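# Trace the printed band using the pen block

## Task

Use the pen block to draw along the entire printed band on the board, keeping the center of the stroke on the band throughout. The nib marks wherever the block slides, and any ink whose stroke center falls off the band counts against the result.

## Robot and tools

Setup: four identical Kinova Gen3 arms named arm1, arm2, arm3 and arm4. Each has seven revolute joints, a Robotiq 2F-85 two-finger gripper and a wrist camera. The hand reaches roughly 1.0 m from the joint-1 axis. Two room cameras, cam_high and cam_wide, are not attached to any arm. The job is to pick up the pen block, put its nib on the board and slide it along the printed band so the middle of the stroke stays on the band.

Frame: there is one scene frame. Its origin is on the floor and +z points up. Lengths are in metres. Calibrated foot (base_link) poses, with each foot facing its own +x: arm1 x=+1.461 y=+0.436 z=+0.781 quat_wxyz=(+0.130, -0.003, +0.000, -0.992); arm2 x=-0.254 y=+1.400 z=+0.751 quat_wxyz=(+0.831, -0.003, -0.001, -0.557); arm3 x=-1.399 y=-0.202 z=+0.785 quat_wxyz=(+0.977, +0.002, -0.002, +0.214); arm4 x=+0.314 y=-1.500 z=+0.723 quat_wxyz=(+0.606, -0.002, +0.000, +0.795). The table tops are at z=+0.720. The hand point lies between the finger pads, about 2 cm behind the fingertips when the gripper is shut or half open and about 0.5 cm behind when it is fully open. The hand's z axis runs along the fingers, and the fingers open and close along its y axis.

Tool move: the arguments are keyed by robot name (arm1 to arm4). Each robot takes an object with "joints", a map from joint name to an absolute target. These are not offsets. Include only the joints you want to change. An arm or joint you omit gets no new command but may still be driving toward an earlier target. Joint names, units and ranges:
- joint1_rad: -69.115 to 69.115 rad. Turns the whole arm about its foot axis; positive is clockwise seen from above, and 0 points along the foot's +x.
- joint2_rad: -2.249 to 2.249. Shoulder; 0 is upright and positive leans forward.
- joint3_rad: -69.115 to 69.115. Spins the upper arm about its own axis.
- joint4_rad: -2.579 to 2.579. Elbow; 0 is straight, and with joint3 at 0, positive bends the same way as positive joint2.
- joint5_rad: -69.115 to 69.115. Spins the forearm.
- joint6_rad: -2.099 to 2.099. Wrist bend; with joint5 at 0, positive bends the same way as positive joint4.
- joint7_rad: -69.115 to 69.115. Rolls the hand; positive is counter-clockwise viewed from behind the hand.
- gripper_m: 0 to 0.085. Fingertip gap in metres.
A joint counts as done within ±0.01 rad, and the gripper within ±0.003 m. The optional "cameras" list takes any of arm1_cam_wrist, arm2_cam_wrist, arm3_cam_wrist, arm4_cam_wrist, cam_high, cam_wide, all. Omitted, null or ["all"] returns every camera; [] returns none. A move with no action just reports the full state.

Motion: joint targets ramp at most 1.39 rad/s for joints 1 to 4 and 1.22 rad/s for joints 5 to 7, with acceleration limits of 1 and 10 rad/s² respectively. The joints of one arm begin and end together. Because of this, the hand may sweep along a wide curve between postures, so use small steps while drawing. All arms in one action start at the same time. Reversing a command stops the joints together. After a big move, the arm may not have reached its target yet when the result arrives.

wait: seconds, from 0 to 10, plus the same cameras option. It commands nothing new and returns the current state. zoom_image: camera plus region [x0, y0, x1, y1] in image pixels, origin at top left, at most 504×504. It only works on a camera included in the latest images. Every camera image is 896x504. finished_scene: scene is the current scene's integer number. It cannot be undone, and any tool calls after it in the same reply go to the next scene.

Results: the "move" line gives each commanded robot as done or its worst status, e.g. time_out. joint_status gives how each joint's motion ended. off_target means it stopped short and may keep pushing. time_out means it now holds where it stopped. not_followed means a collision check held the targets back, and the arm may still try them later. on_its_own lists uncommanded activity. Robots listed under "as last shown" were not commanded, and their lines repeat the earlier values. "pictures" names the cameras in image order, and a frame can lag slightly behind the state. Joint velocities are in rad/s and read "within noise" when at rest. Joint torques are in N m in joint order, with positive toward larger angles; at rest, a change means contact or load. Flange force is along the hand's x y z axes and includes the weight of anything held. It is noisy, especially right after sudden stops, and shows "no reading" near singular poses.

Hazards: the arms do not stop on contact and can push very hard. Pressing hard between two robots ends the scene. This includes a gripper closing on another arm's fingers, and the collision check can react too late. Exceeding a joint torque limit (104.5 N m for joints 1 to 4, 51.3 N m for joints 5 to 7), or straying more than 5 degrees from the planned path, stops that arm and its gripper for 10 s. Stretched poses, holding loads and pushing at unreachable targets heat the motors. MOTOR HOT appears at 60 °C, and at 75 °C the arm sags under an over-temperature stop. After that, resend any targets marked limit_stop_at_motor_heat. For a firm grip, open wide and then close to well below the object's width. Avoid gripping hard while the part is still resting on something, and avoid fast swings with a load. Do not drop the block, knock anything out of the work area, slam, or press the pen hard into the board. Objects may sometimes get a brief push. The scene evolves while you deliberate, holding the last command.

Each tool is called after ">>>" by a JSON object that holds its "op" and its "data", one argument or row to a line.

## Session

>>> {"op": "move", "data": {

}}

Scene clock: 0.00 s.
Joint torques (N m): no reading
Flange force (N): no reading
Joint velocities: within noise
arm1.joint_positions: joint1_rad=-0.790 joint2_rad=-0.544 joint3_rad=-0.030 joint4_rad=+1.382 joint5_rad=+0.019 joint6_rad=+2.004 joint7_rad=+1.917 gripper_m=+0.085
arm1.joint_status: not commanded
arm1.hand: x=+1.3904 y=+0.3541 z=+1.3398 quat_wxyz=(-0.037, -0.751, -0.642, +0.147) (m; scene frame)
arm2.joint_positions: joint1_rad=-0.017 joint2_rad=-0.498 joint3_rad=-0.001 joint4_rad=+1.461 joint5_rad=-0.031 joint6_rad=+1.965 joint7_rad=+1.888 gripper_m=+0.085
arm2.joint_status: not commanded
arm2.hand: x=-0.2187 y=+1.2845 z=+1.2810 quat_wxyz=(-0.088, -0.401, -0.910, +0.065) (m; scene frame)
arm3.joint_positions: joint1_rad=+0.724 joint2_rad=-0.353 joint3_rad=-0.106 joint4_rad=+1.374 joint5_rad=-0.016 joint6_rad=+1.995 joint7_rad=+0.901 gripper_m=+0.085
arm3.joint_status: not commanded
arm3.hand: x=-1.2452 y=-0.2466 z=+1.3207 quat_wxyz=(-0.064, -0.413, -0.908, -0.007) (m; scene frame)
arm4.joint_positions: joint1_rad=+0.367 joint2_rad=-0.372 joint3_rad=-0.154 joint4_rad=+1.341 joint5_rad=-0.037 joint6_rad=+1.884 joint7_rad=+0.763 gripper_m=+0.085
arm4.joint_status: not commanded
arm4.hand: x=+0.3032 y=-1.3050 z=+1.2784 quat_wxyz=(-0.061, +0.401, -0.905, -0.127) (m; scene frame)
pictures: arm1_cam_wrist, arm2_cam_wrist, arm3_cam_wrist, arm4_cam_wrist, cam_high, cam_wide

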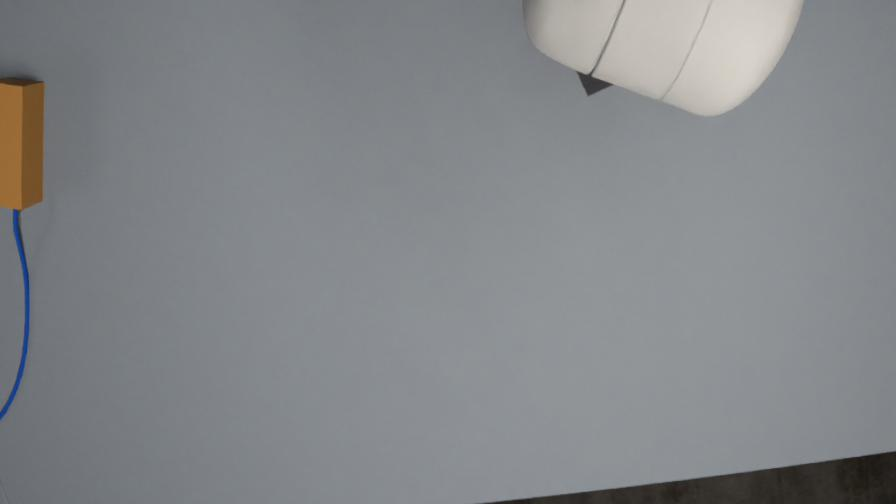

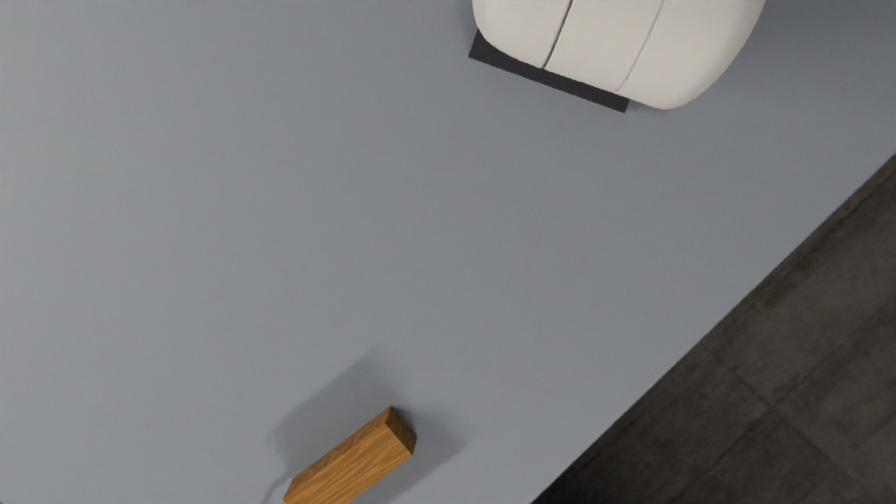

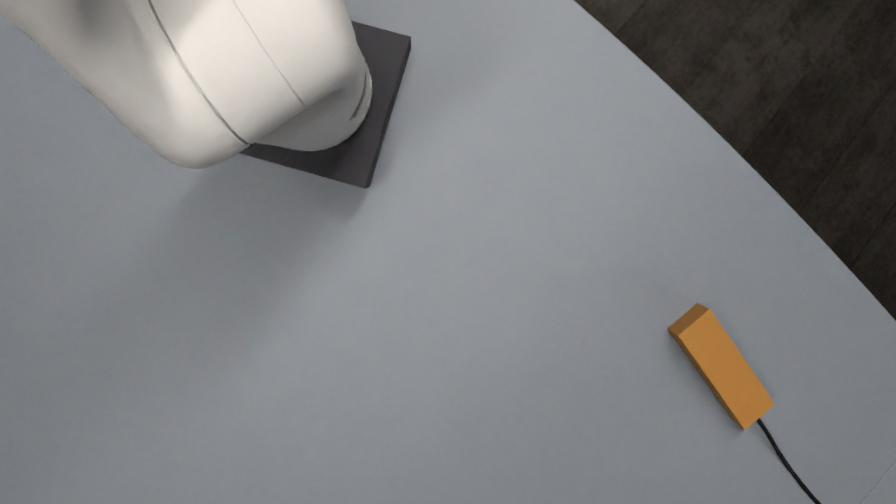

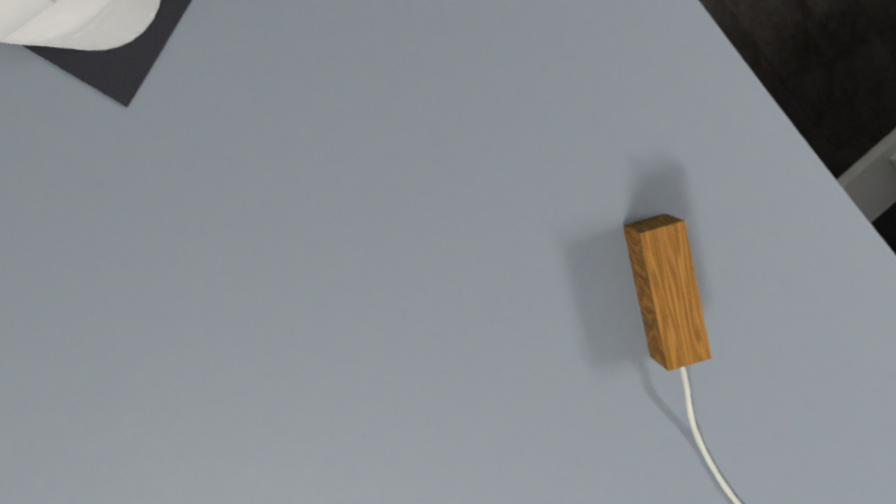

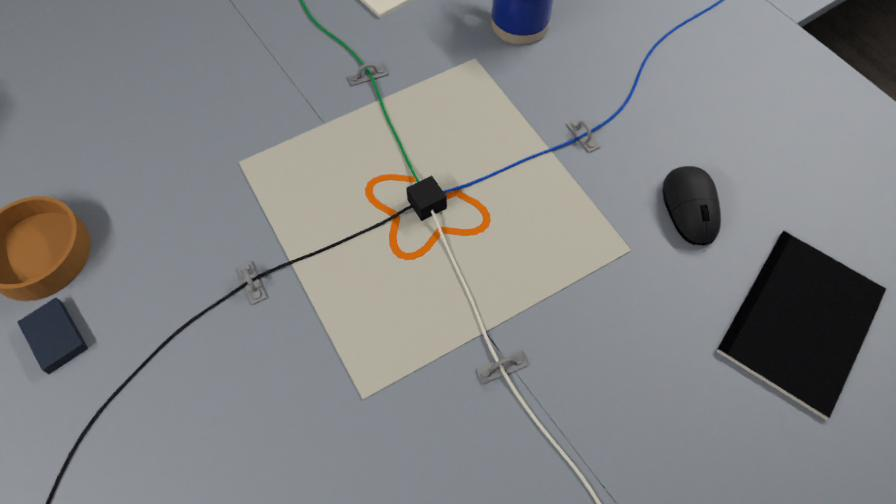

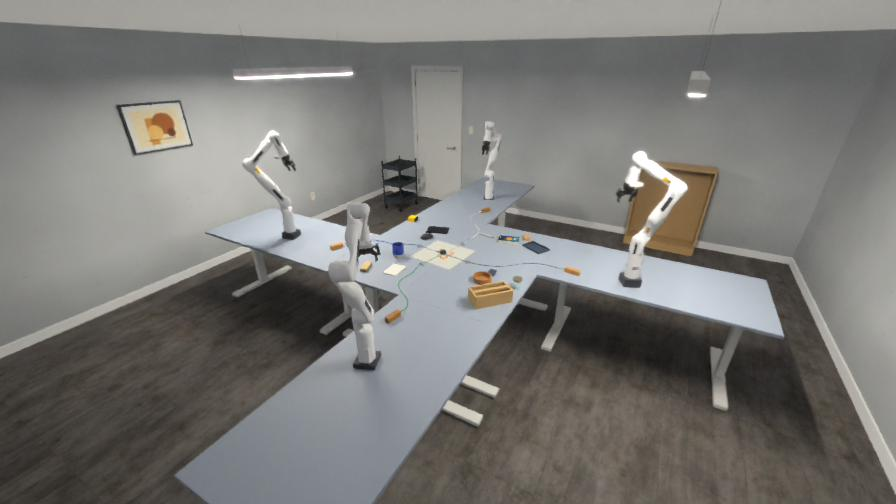

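>>> {"op": "zoom_image", "data": {
  "camera": "cam_high",
  "region": [330, 140, 530, 280]
}}

>>> {"op": "zoom_image", "data": {
  "camera": "cam_wide",
  "region": [180, 100, 680, 400]
}}

>>> {"op": "zoom_image", "data": {
  "camera": "cam_high",
  "region": [220, 0, 720, 500]
}}

Scaled by 2.520 from the camera's 896x504 image, which has a finer 1280x720 frame.

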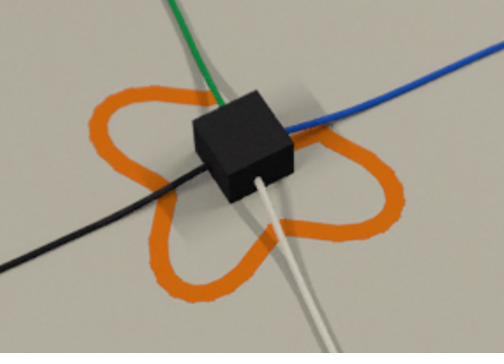

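Scaled by 1.008 from the camera's 896x504 image, which has a finer 1280x720 frame.

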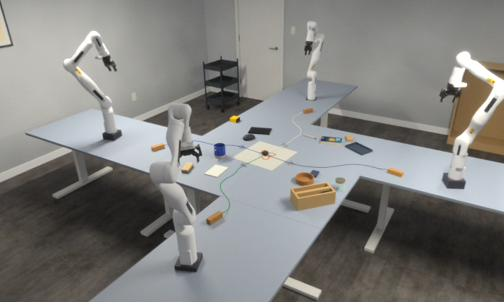

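Scaled by 1.008 from the camera's 896x504 image, which has a finer 1280x720 frame.

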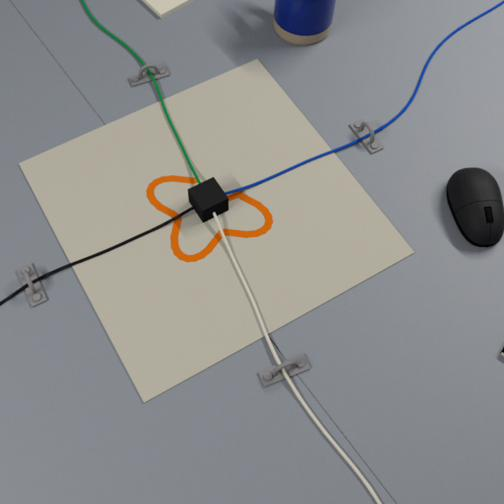

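>>> {"op": "zoom_image", "data": {
  "camera": "arm1_cam_wrist",
  "region": [0, 40, 200, 440]
}}

>>> {"op": "zoom_image", "data": {
  "camera": "arm2_cam_wrist",
  "region": [200, 330, 500, 504]
}}

>>> {"op": "zoom_image", "data": {
  "camera": "arm3_cam_wrist",
  "region": [596, 250, 896, 504]
}}

>>> {"op": "zoom_image", "data": {
  "camera": "arm4_cam_wrist",
  "region": [546, 180, 846, 504]
}}

>>> {"op": "zoom_image", "data": {
  "camera": "cam_wide",
  "region": [380, 190, 580, 310]
}}

>>> {"op": "zoom_image", "data": {
  "camera": "cam_wide",
  "region": [310, 200, 500, 330]
}}

Scaled by 1.260 from the camera's 896x504 image, which has a finer 1280x720 frame.

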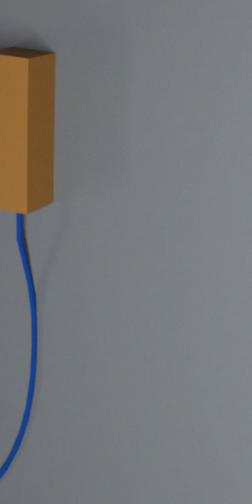

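Scaled by 1.680 from the camera's 896x504 image, which has a finer 1280x720 frame.

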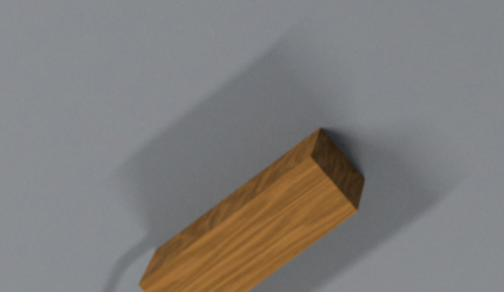

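Scaled by 1.680 from the camera's 896x504 image, which has a finer 1280x720 frame.

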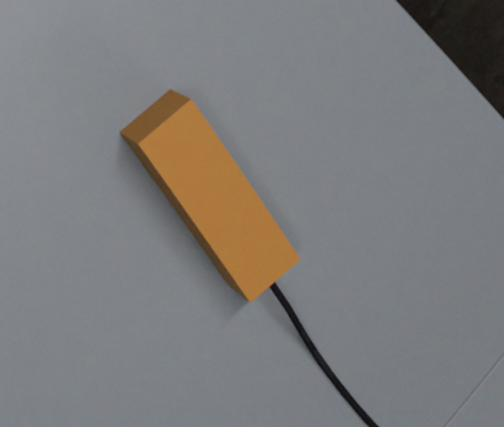

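Scaled by 1.556 from the camera's 896x504 image, which has a finer 1280x720 frame.

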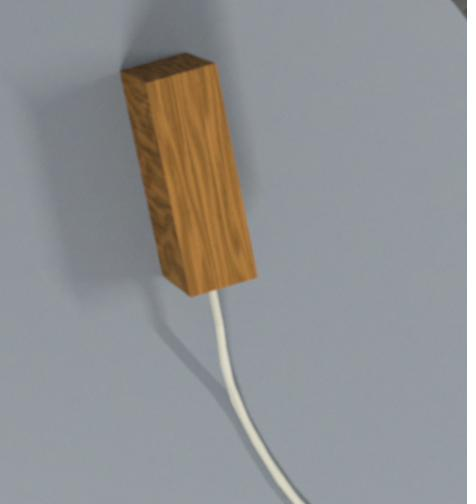

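Scaled by 2.520 from the camera's 896x504 image, which has a finer 1280x720 frame.

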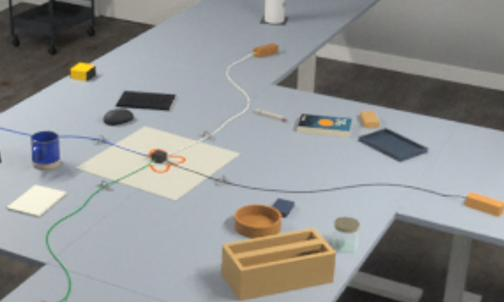

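Scaled by 2.653 from the camera's 896x504 image, which has a finer 1280x720 frame.

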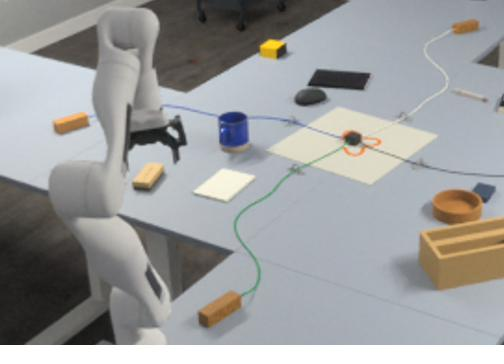

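>>> {"op": "move", "data": {
  "arm1": {"joints": {"joint1_rad": 0.163, "joint2_rad": 0.675, "joint3_rad": 0.0, "joint4_rad": 1.443, "joint5_rad": 0.0, "joint6_rad": 1.024, "joint7_rad": 2.740}},
  "arm2": {"joints": {"joint1_rad": 0.010, "joint2_rad": 0.353, "joint3_rad": 0.0, "joint4_rad": 1.906, "joint5_rad": 0.0, "joint6_rad": 0.883, "joint7_rad": 1.033}},
  "arm3": {"joints": {"joint1_rad": 0.256, "joint2_rad": 0.511, "joint3_rad": 0.0, "joint4_rad": 1.774, "joint5_rad": 0.0, "joint6_rad": 0.857, "joint7_rad": 1.217}},
  "arm4": {"joints": {"joint1_rad": -0.103, "joint2_rad": 0.488, "joint3_rad": 0.0, "joint4_rad": 1.575, "joint5_rad": 0.0, "joint6_rad": 1.079, "joint7_rad": 0.726}}
}}

Scene clock: 523.37 s.
Joint torques (N m): arm1=[1.09 -22.07 0.07 -7.07 -0.12 -0.04 -0.06] | arm2=[0.01 -14.88 -0.26 -7.6 0.26 -0.13 -0.19] | arm3=[-0.87 -14.97 0.46 -7.19 -0.05 0.15 0.41] | arm4=[1.03 -16.35 -0.9 -9.54 0.15 0.19 -0.22]
Flange force (N): arm1=[-4.1 -5.4 1.9] | arm2=[-0.7 -0.5 2.4] | arm3=[4.0 -2.1 -1.8] | arm4=[6.7 -5.1 2.3]
move: arm1 done; arm2 done; arm3 done; arm4 done
Joint velocities: within noise
arm1.joint_positions: joint1_rad=+0.163 joint2_rad=+0.675 joint3_rad=+0.000 joint4_rad=+1.443 joint5_rad=+0.000 joint6_rad=+1.024 joint7_rad=+2.740 gripper_m=+0.085
arm1.joint_status: all done
arm1.hand: x=+0.9303 y=+0.4092 z=+0.9234 quat_wxyz=(+0.001, -0.806, -0.592, +0.003) (m; scene frame)
arm2.joint_positions: joint1_rad=+0.010 joint2_rad=+0.353 joint3_rad=+0.000 joint4_rad=+1.906 joint5_rad=+0.000 joint6_rad=+0.883 joint7_rad=+1.033 gripper_m=+0.085
arm2.joint_status: all done
arm2.hand: x=-0.1326 y=+1.0312 z=+0.9216 quat_wxyz=(-0.002, -0.761, -0.649, +0.003) (m; scene frame)
arm3.joint_positions: joint1_rad=+0.256 joint2_rad=+0.511 joint3_rad=+0.000 joint4_rad=+1.774 joint5_rad=+0.000 joint6_rad=+0.857 joint7_rad=+1.217 gripper_m=+0.085
arm3.joint_status: all done
arm3.hand: x=-0.9584 y=-0.1503 z=+0.9219 quat_wxyz=(-0.002, -0.089, -0.996, -0.003) (m; scene frame)
arm4.joint_positions: joint1_rad=-0.103 joint2_rad=+0.488 joint3_rad=+0.000 joint4_rad=+1.575 joint5_rad=+0.000 joint6_rad=+1.079 joint7_rad=+0.726 gripper_m=+0.085
arm4.joint_status: all done
arm4.hand: x=+0.1648 y=-1.0491 z=+0.9185 quat_wxyz=(+0.000, +0.522, -0.853, +0.002) (m; scene frame)
pictures: arm1_cam_wrist, arm2_cam_wrist, arm3_cam_wrist, arm4_cam_wrist, cam_high, cam_wide

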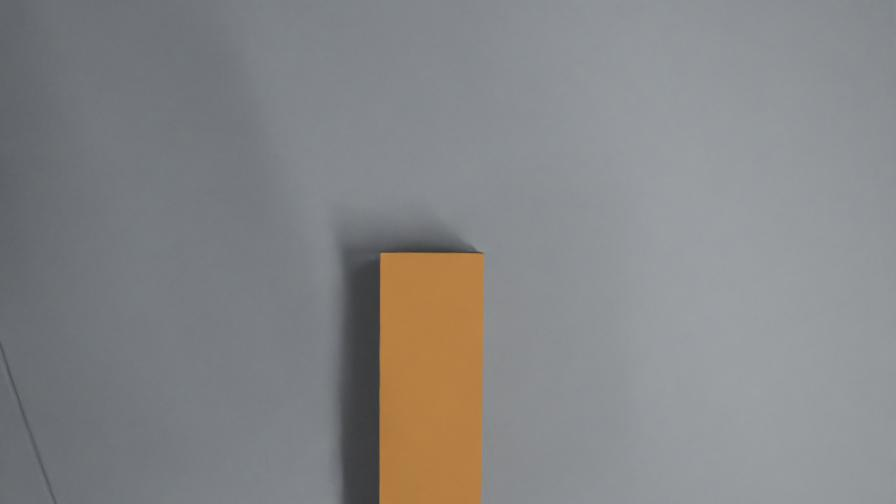

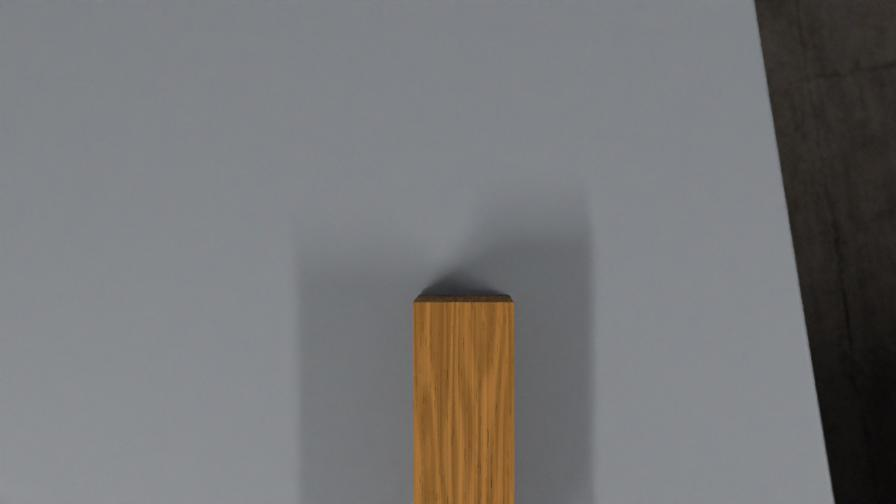

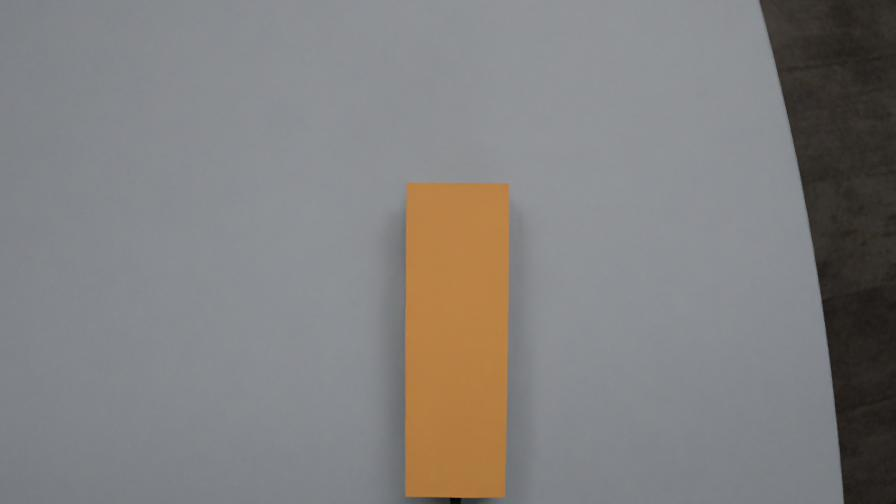

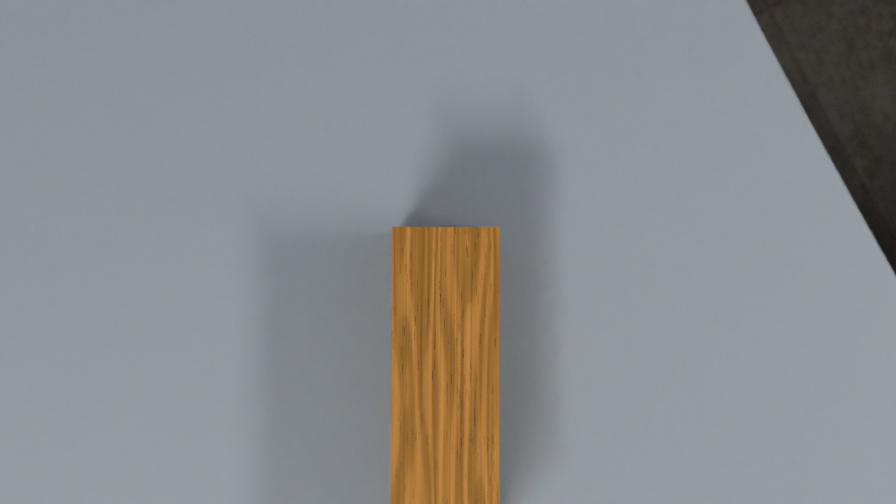

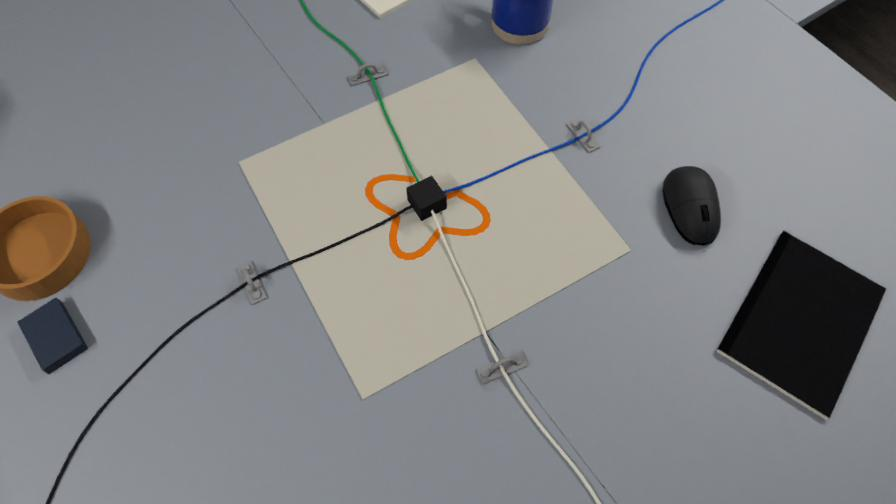

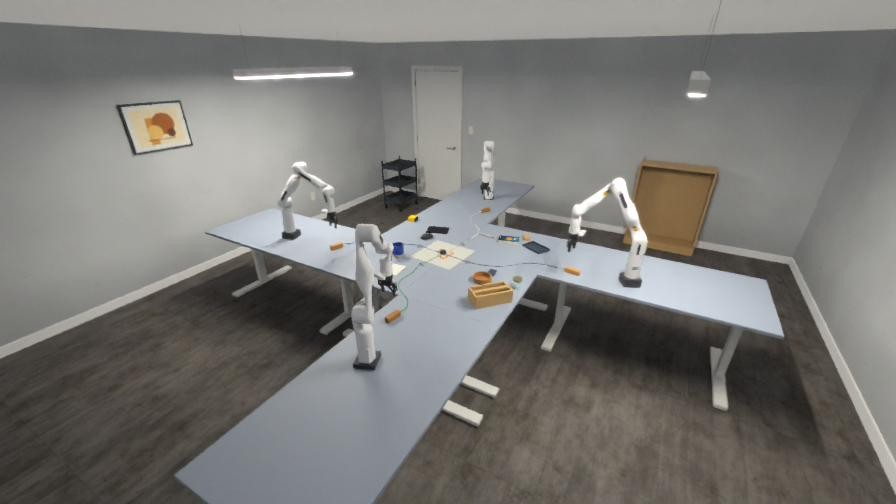

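>>> {"op": "move", "data": {
  "arm1": {"joints": {"joint7_rad": -0.4016}},
  "arm2": {"joints": {"joint7_rad": -2.1086}},
  "arm3": {"joints": {"joint7_rad": -1.9246}},
  "arm4": {"joints": {"joint7_rad": -2.4156}},
  "cameras": ["arm1_cam_wrist", "arm2_cam_wrist", "arm3_cam_wrist", "arm4_cam_wrist"]
}}

Scene clock: 582.43 s.
Joint torques (N m): arm1=[1.04 -22.1 0 -7.16 -0.22 -0.04 -0.06] | arm2=[-0.03 -14.95 -0.23 -7.64 0.34 -0.16 -0.05] | arm3=[-0.83 -15.05 0.52 -7.28 -0.01 0.04 0.52] | arm4=[1.03 -16.37 -0.86 -9.62 0.2 0.13 -0.25]
Flange force (N): arm1=[3.9 5.1 2.0] | arm2=[0.6 0.2 2.5] | arm3=[-4.2 1.7 -1.9] | arm4=[-6.7 5.3 2.3]
move: arm1 done; arm2 done; arm3 done; arm4 done
Joint velocities: within noise
arm1.joint_positions: joint1_rad=+0.163 joint2_rad=+0.675 joint3_rad=+0.000 joint4_rad=+1.443 joint5_rad=+0.000 joint6_rad=+1.024 joint7_rad=-0.402 gripper_m=+0.085
arm1.joint_status: all done
arm1.hand: x=+0.9303 y=+0.4092 z=+0.9234 quat_wxyz=(-0.003, -0.592, +0.806, +0.001) (m; scene frame)
arm2.joint_positions: joint1_rad=+0.010 joint2_rad=+0.353 joint3_rad=+0.000 joint4_rad=+1.906 joint5_rad=+0.000 joint6_rad=+0.883 joint7_rad=-2.109 gripper_m=+0.085
arm2.joint_status: all done
arm2.hand: x=-0.1326 y=+1.0312 z=+0.9216 quat_wxyz=(-0.003, -0.649, +0.761, -0.002) (m; scene frame)
arm3.joint_positions: joint1_rad=+0.256 joint2_rad=+0.511 joint3_rad=+0.000 joint4_rad=+1.774 joint5_rad=+0.000 joint6_rad=+0.857 joint7_rad=-1.925 gripper_m=+0.085
arm3.joint_status: all done
arm3.hand: x=-0.9584 y=-0.1503 z=+0.9219 quat_wxyz=(+0.003, -0.996, +0.089, -0.002) (m; scene frame)
arm4.joint_positions: joint1_rad=-0.103 joint2_rad=+0.488 joint3_rad=+0.000 joint4_rad=+1.575 joint5_rad=+0.000 joint6_rad=+1.079 joint7_rad=-2.416 gripper_m=+0.085
arm4.joint_status: all done
arm4.hand: x=+0.1648 y=-1.0491 z=+0.9185 quat_wxyz=(-0.002, -0.853, -0.522, +0.000) (m; scene frame)
pictures: arm1_cam_wrist, arm2_cam_wrist, arm3_cam_wrist, arm4_cam_wrist

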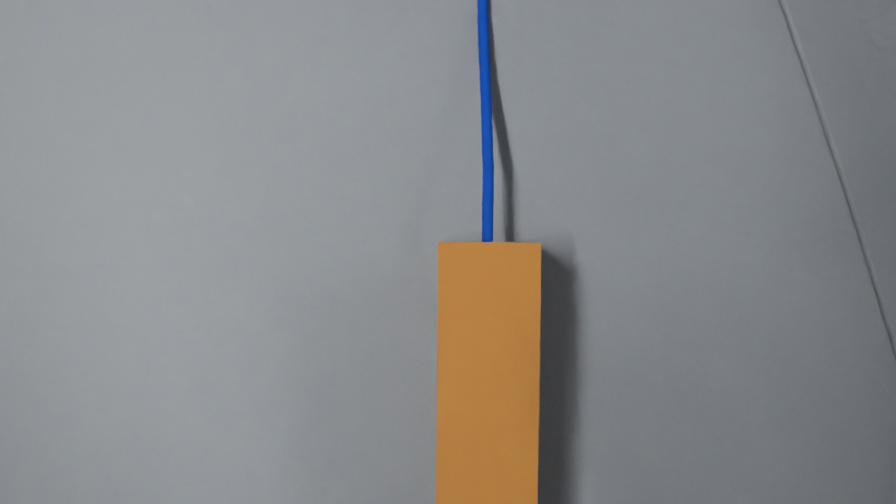

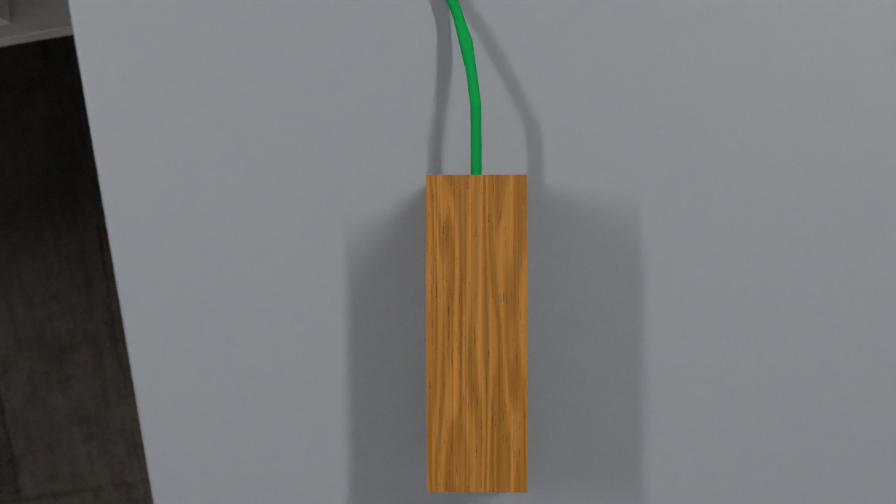

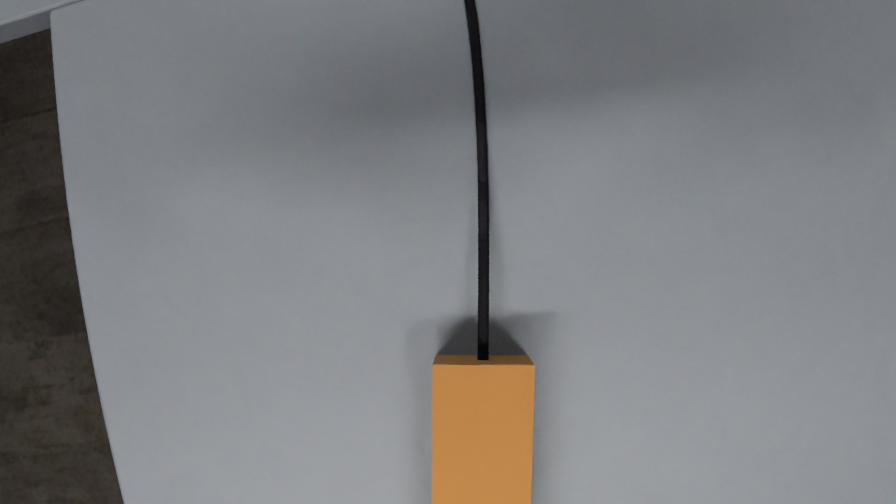

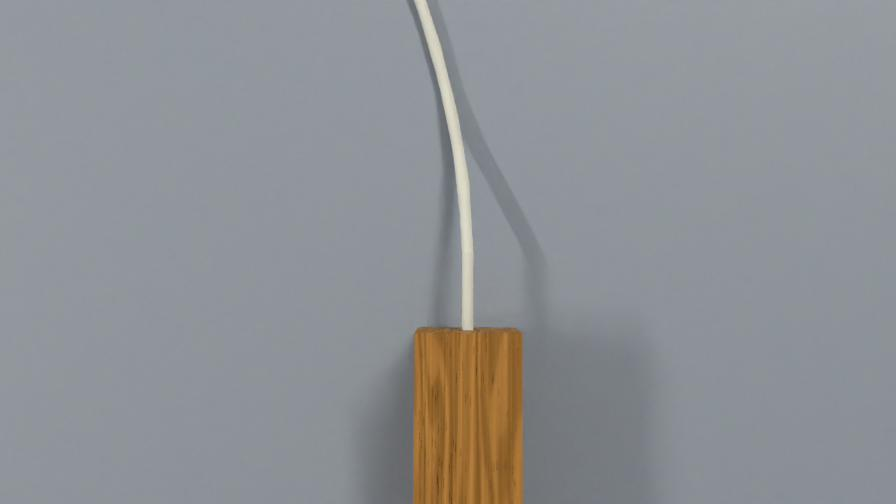

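>>> {"op": "move", "data": {
  "arm1": {"joints": {"joint1_rad": 0.0, "joint6_rad": 0.002, "joint7_rad": -1.571}},
  "arm2": {"joints": {"joint1_rad": 0.173, "joint6_rad": -0.149, "joint7_rad": -1.571}},
  "arm3": {"joints": {"joint1_rad": 0.236, "joint6_rad": -0.185, "joint7_rad": -1.571}},
  "arm4": {"joints": {"joint1_rad": 0.094, "joint6_rad": -0.033, "joint7_rad": -1.571}}
}}

Scene clock: 647.67 s.
Joint torques (N m): arm1=[1.07 -24.53 0.04 -9.64 -0.16 -2.57 -0.07] | arm2=[-0.05 -17.55 -0.14 -10.16 0.31 -2.72 -0.08] | arm3=[-0.88 -17.52 0.48 -9.8 -0.01 -2.53 0.45] | arm4=[1.03 -18.88 -0.88 -12.1 0.19 -2.4 -0.16]
Flange force (N): arm1=[1.6 -4.4 6.3] | arm2=[-1.9 -2.4 1.8] | arm3=[-0.4 4.9 -5.0] | arm4=[-5.7 -10.8 -6.5]
move: arm1 done; arm2 done; arm3 done; arm4 done
Joint velocities: within noise
arm1.joint_positions: joint1_rad=+0.000 joint2_rad=+0.675 joint3_rad=+0.000 joint4_rad=+1.443 joint5_rad=+0.000 joint6_rad=+0.002 joint7_rad=-1.571 gripper_m=+0.085
arm1.joint_status: all done
arm1.hand: x=+0.6859 y=+0.2553 z=+1.0740 quat_wxyz=(-0.488, -0.113, +0.863, -0.063) (m; scene frame)
arm2.joint_positions: joint1_rad=+0.173 joint2_rad=+0.353 joint3_rad=+0.000 joint4_rad=+1.906 joint5_rad=+0.000 joint6_rad=-0.149 joint7_rad=-1.571 gripper_m=+0.085
arm2.joint_status: all done
arm2.hand: x=-0.1365 y=+0.7566 z=+1.0750 quat_wxyz=(-0.312, -0.677, +0.543, -0.386) (m; scene frame)
arm3.joint_positions: joint1_rad=+0.236 joint2_rad=+0.511 joint3_rad=+0.000 joint4_rad=+1.774 joint5_rad=+0.000 joint6_rad=-0.185 joint7_rad=-1.571 gripper_m=+0.085
arm3.joint_status: all done
arm3.hand: x=-0.6964 y=-0.0903 z=+1.0773 quat_wxyz=(+0.050, -0.862, -0.083, -0.497) (m; scene frame)
arm4.joint_positions: joint1_rad=+0.094 joint2_rad=+0.488 joint3_rad=+0.000 joint4_rad=+1.575 joint5_rad=+0.000 joint6_rad=-0.033 joint7_rad=-1.571 gripper_m=+0.085
arm4.joint_status: all done
arm4.hand: x=+0.2071 y=-0.7532 z=+1.0912 quat_wxyz=(+0.403, -0.546, -0.652, -0.339) (m; scene frame)
pictures: arm1_cam_wrist, arm2_cam_wrist, arm3_cam_wrist, arm4_cam_wrist, cam_high, cam_wide

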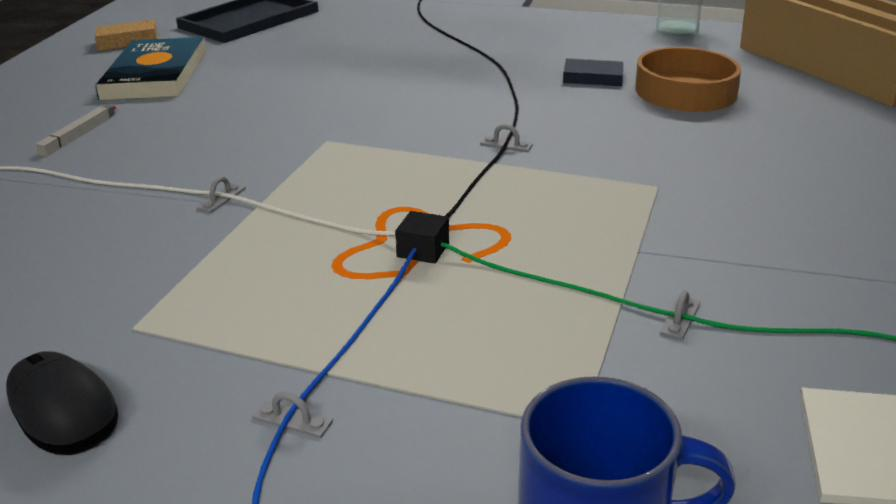

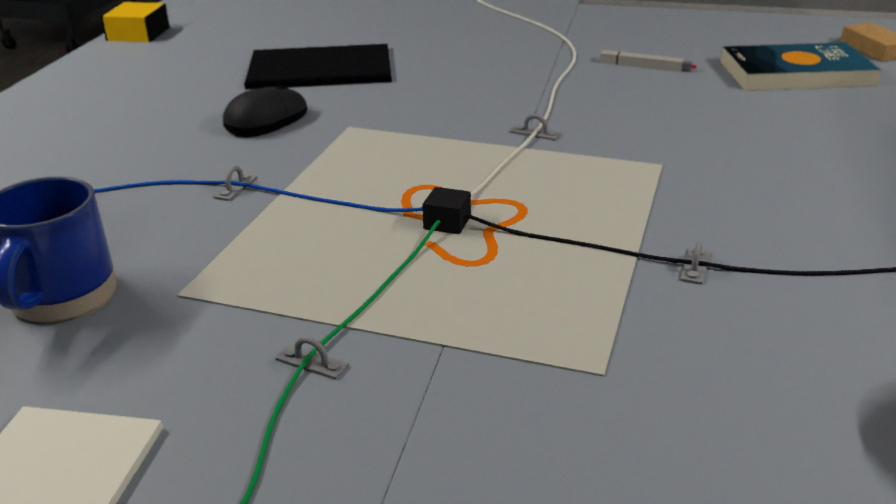

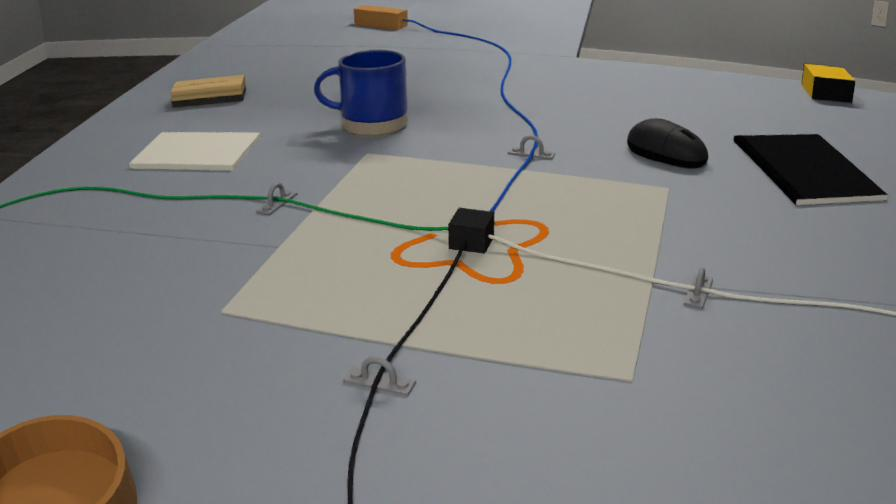

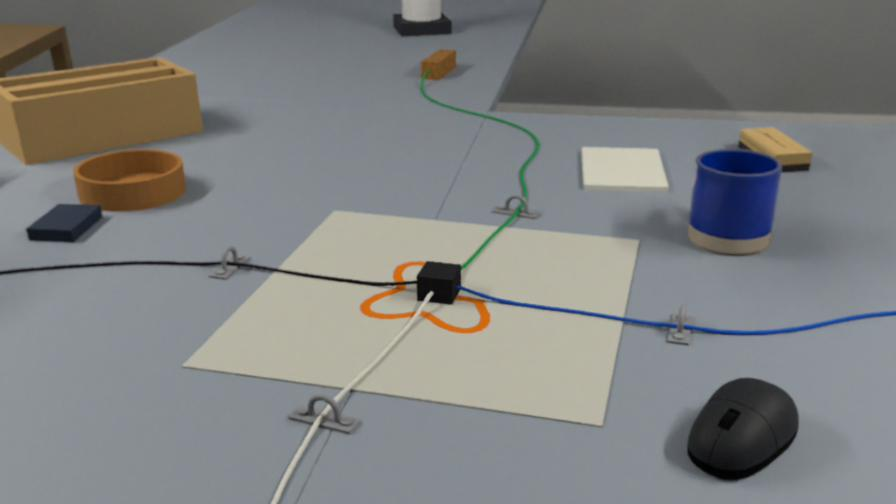

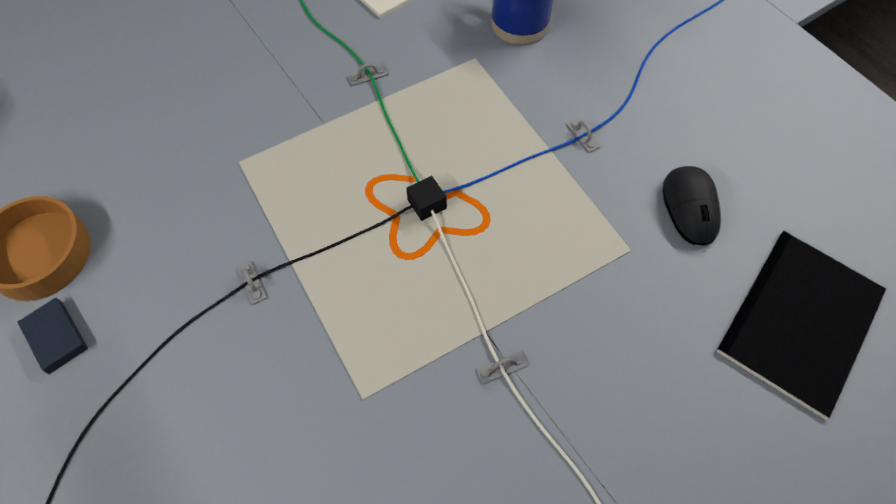

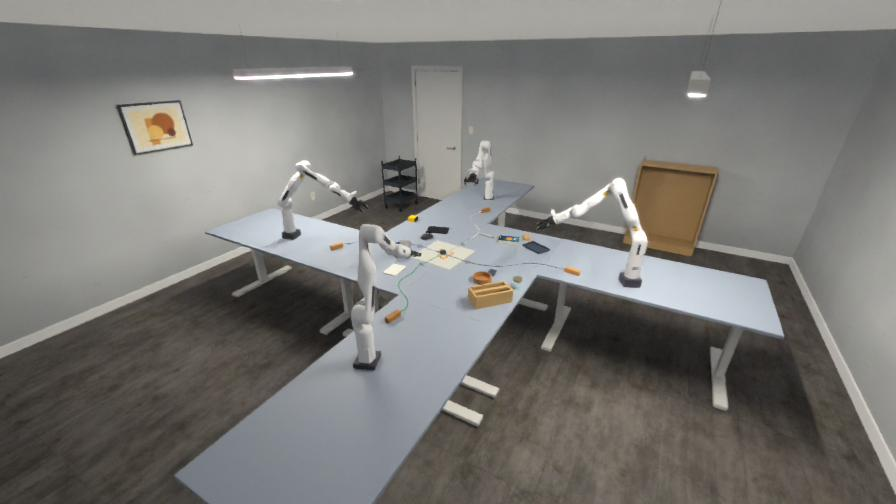

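>>> {"op": "zoom_image", "data": {
  "camera": "arm1_cam_wrist",
  "region": [310, 180, 550, 315]
}}

>>> {"op": "zoom_image", "data": {
  "camera": "arm2_cam_wrist",
  "region": [370, 160, 570, 285]
}}

>>> {"op": "zoom_image", "data": {
  "camera": "arm3_cam_wrist",
  "region": [360, 180, 580, 305]
}}

>>> {"op": "zoom_image", "data": {
  "camera": "arm4_cam_wrist",
  "region": [330, 235, 530, 350]
}}

>>> {"op": "zoom_image", "data": {
  "camera": "cam_high",
  "region": [350, 150, 510, 275]
}}

Scaled by 2.100 from the camera's 896x504 image, which has a finer 1280x720 frame.

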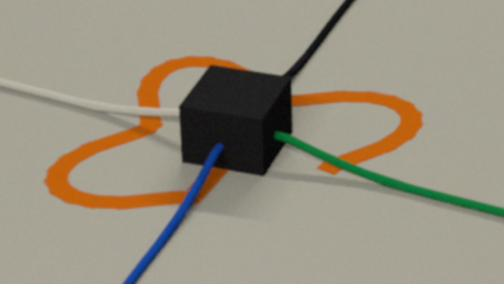

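Scaled by 2.520 from the camera's 896x504 image, which has a finer 1280x720 frame.

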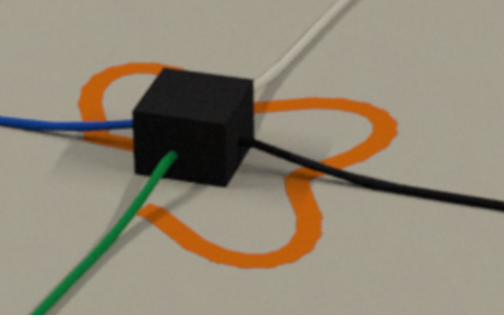

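Scaled by 2.291 from the camera's 896x504 image, which has a finer 1280x720 frame.

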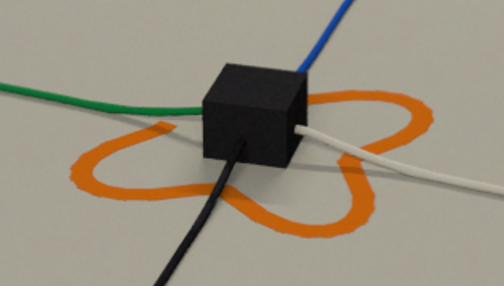

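Scaled by 2.520 from the camera's 896x504 image, which has a finer 1280x720 frame.

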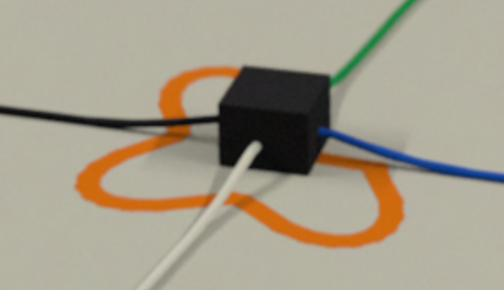

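Scaled by 3.150 from the camera's 896x504 image, which has a finer 1280x720 frame.

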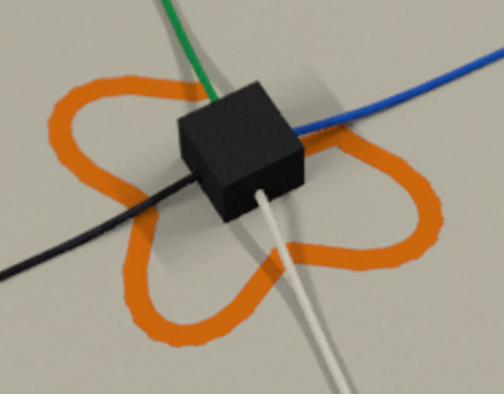

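>>> {"op": "zoom_image", "data": {
  "camera": "cam_high",
  "region": [540, 100, 640, 170]
}}

>>> {"op": "zoom_image", "data": {
  "camera": "cam_high",
  "region": [320, 40, 420, 110]
}}

>>> {"op": "zoom_image", "data": {
  "camera": "cam_high",
  "region": [200, 245, 300, 315]
}}

>>> {"op": "zoom_image", "data": {
  "camera": "cam_high",
  "region": [450, 330, 550, 400]
}}

>>> {"op": "zoom_image", "data": {
  "camera": "arm1_cam_wrist",
  "region": [240, 380, 340, 450]
}}

>>> {"op": "zoom_image", "data": {
  "camera": "arm4_cam_wrist",
  "region": [280, 380, 380, 450]
}}

Scaled by 5.040 from the camera's 896x504 image, which has a finer 1280x720 frame.

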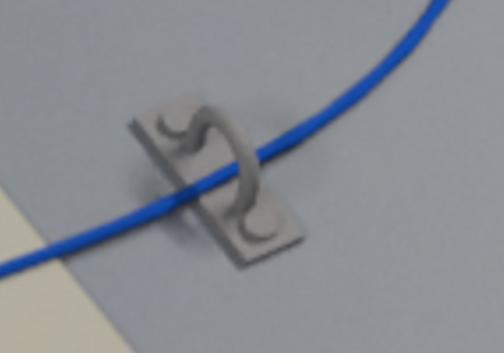

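Scaled by 5.040 from the camera's 896x504 image, which has a finer 1280x720 frame.

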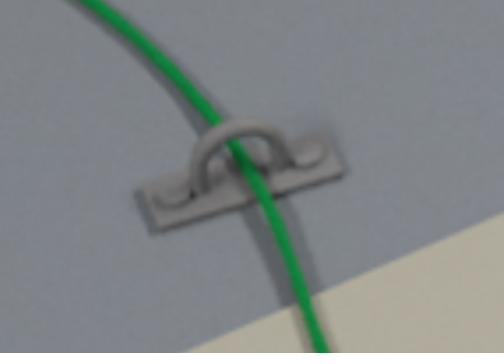

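Scaled by 5.040 from the camera's 896x504 image, which has a finer 1280x720 frame.

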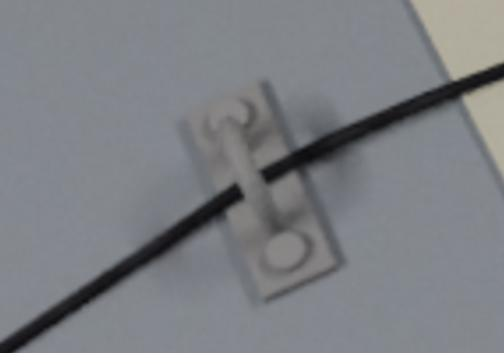

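Scaled by 5.040 from the camera's 896x504 image, which has a finer 1280x720 frame.

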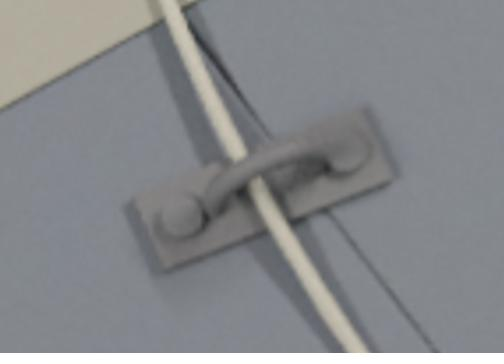

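Scaled by 5.040 from the camera's 896x504 image, which has a finer 1280x720 frame.

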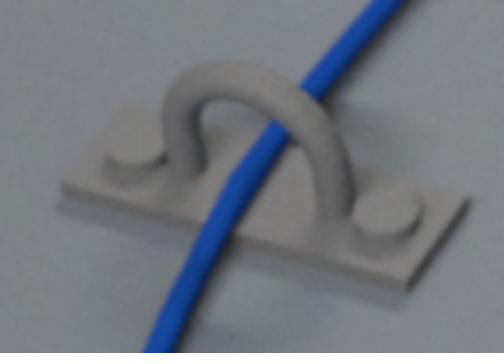

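Scaled by 5.040 from the camera's 896x504 image, which has a finer 1280x720 frame.

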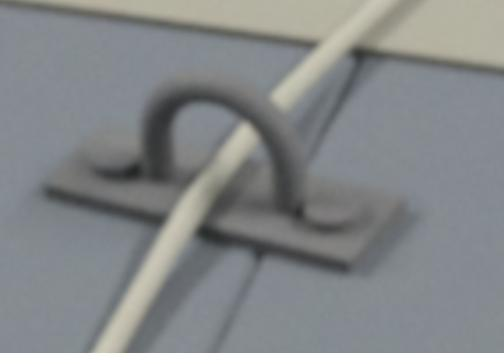

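>>> {"op": "zoom_image", "data": {
  "camera": "cam_high",
  "region": [360, 165, 432, 225]
}}

>>> {"op": "zoom_image", "data": {
  "camera": "cam_high",
  "region": [380, 205, 452, 265]
}}

>>> {"op": "zoom_image", "data": {
  "camera": "cam_high",
  "region": [428, 180, 500, 240]
}}

>>> {"op": "zoom_image", "data": {
  "camera": "cam_high",
  "region": [400, 165, 472, 225]
}}

Scaled by 7.000 from the camera's 896x504 image, which has a finer 1280x720 frame.

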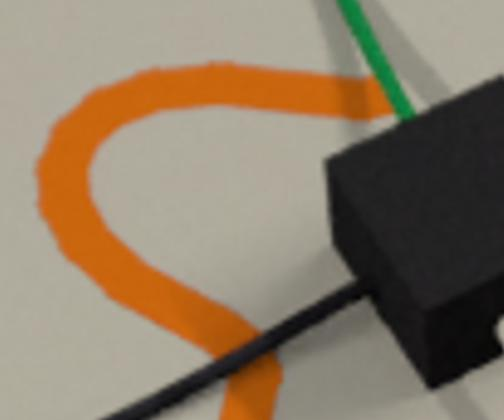

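Scaled by 7.000 from the camera's 896x504 image, which has a finer 1280x720 frame.

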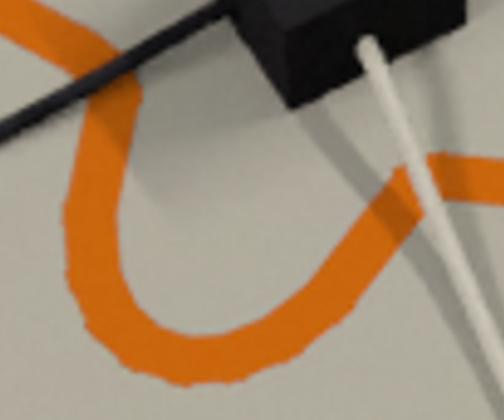

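Scaled by 7.000 from the camera's 896x504 image, which has a finer 1280x720 frame.

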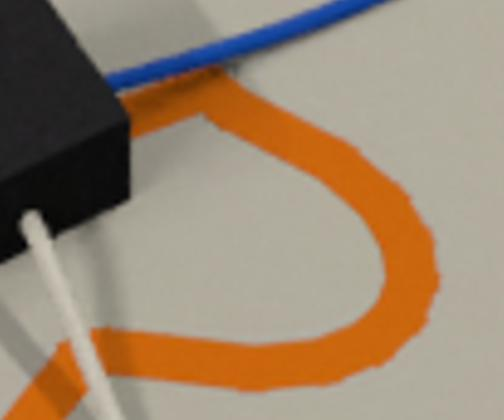

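Scaled by 7.000 from the camera's 896x504 image, which has a finer 1280x720 frame.

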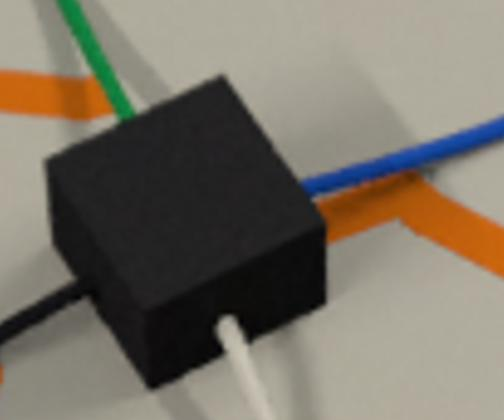

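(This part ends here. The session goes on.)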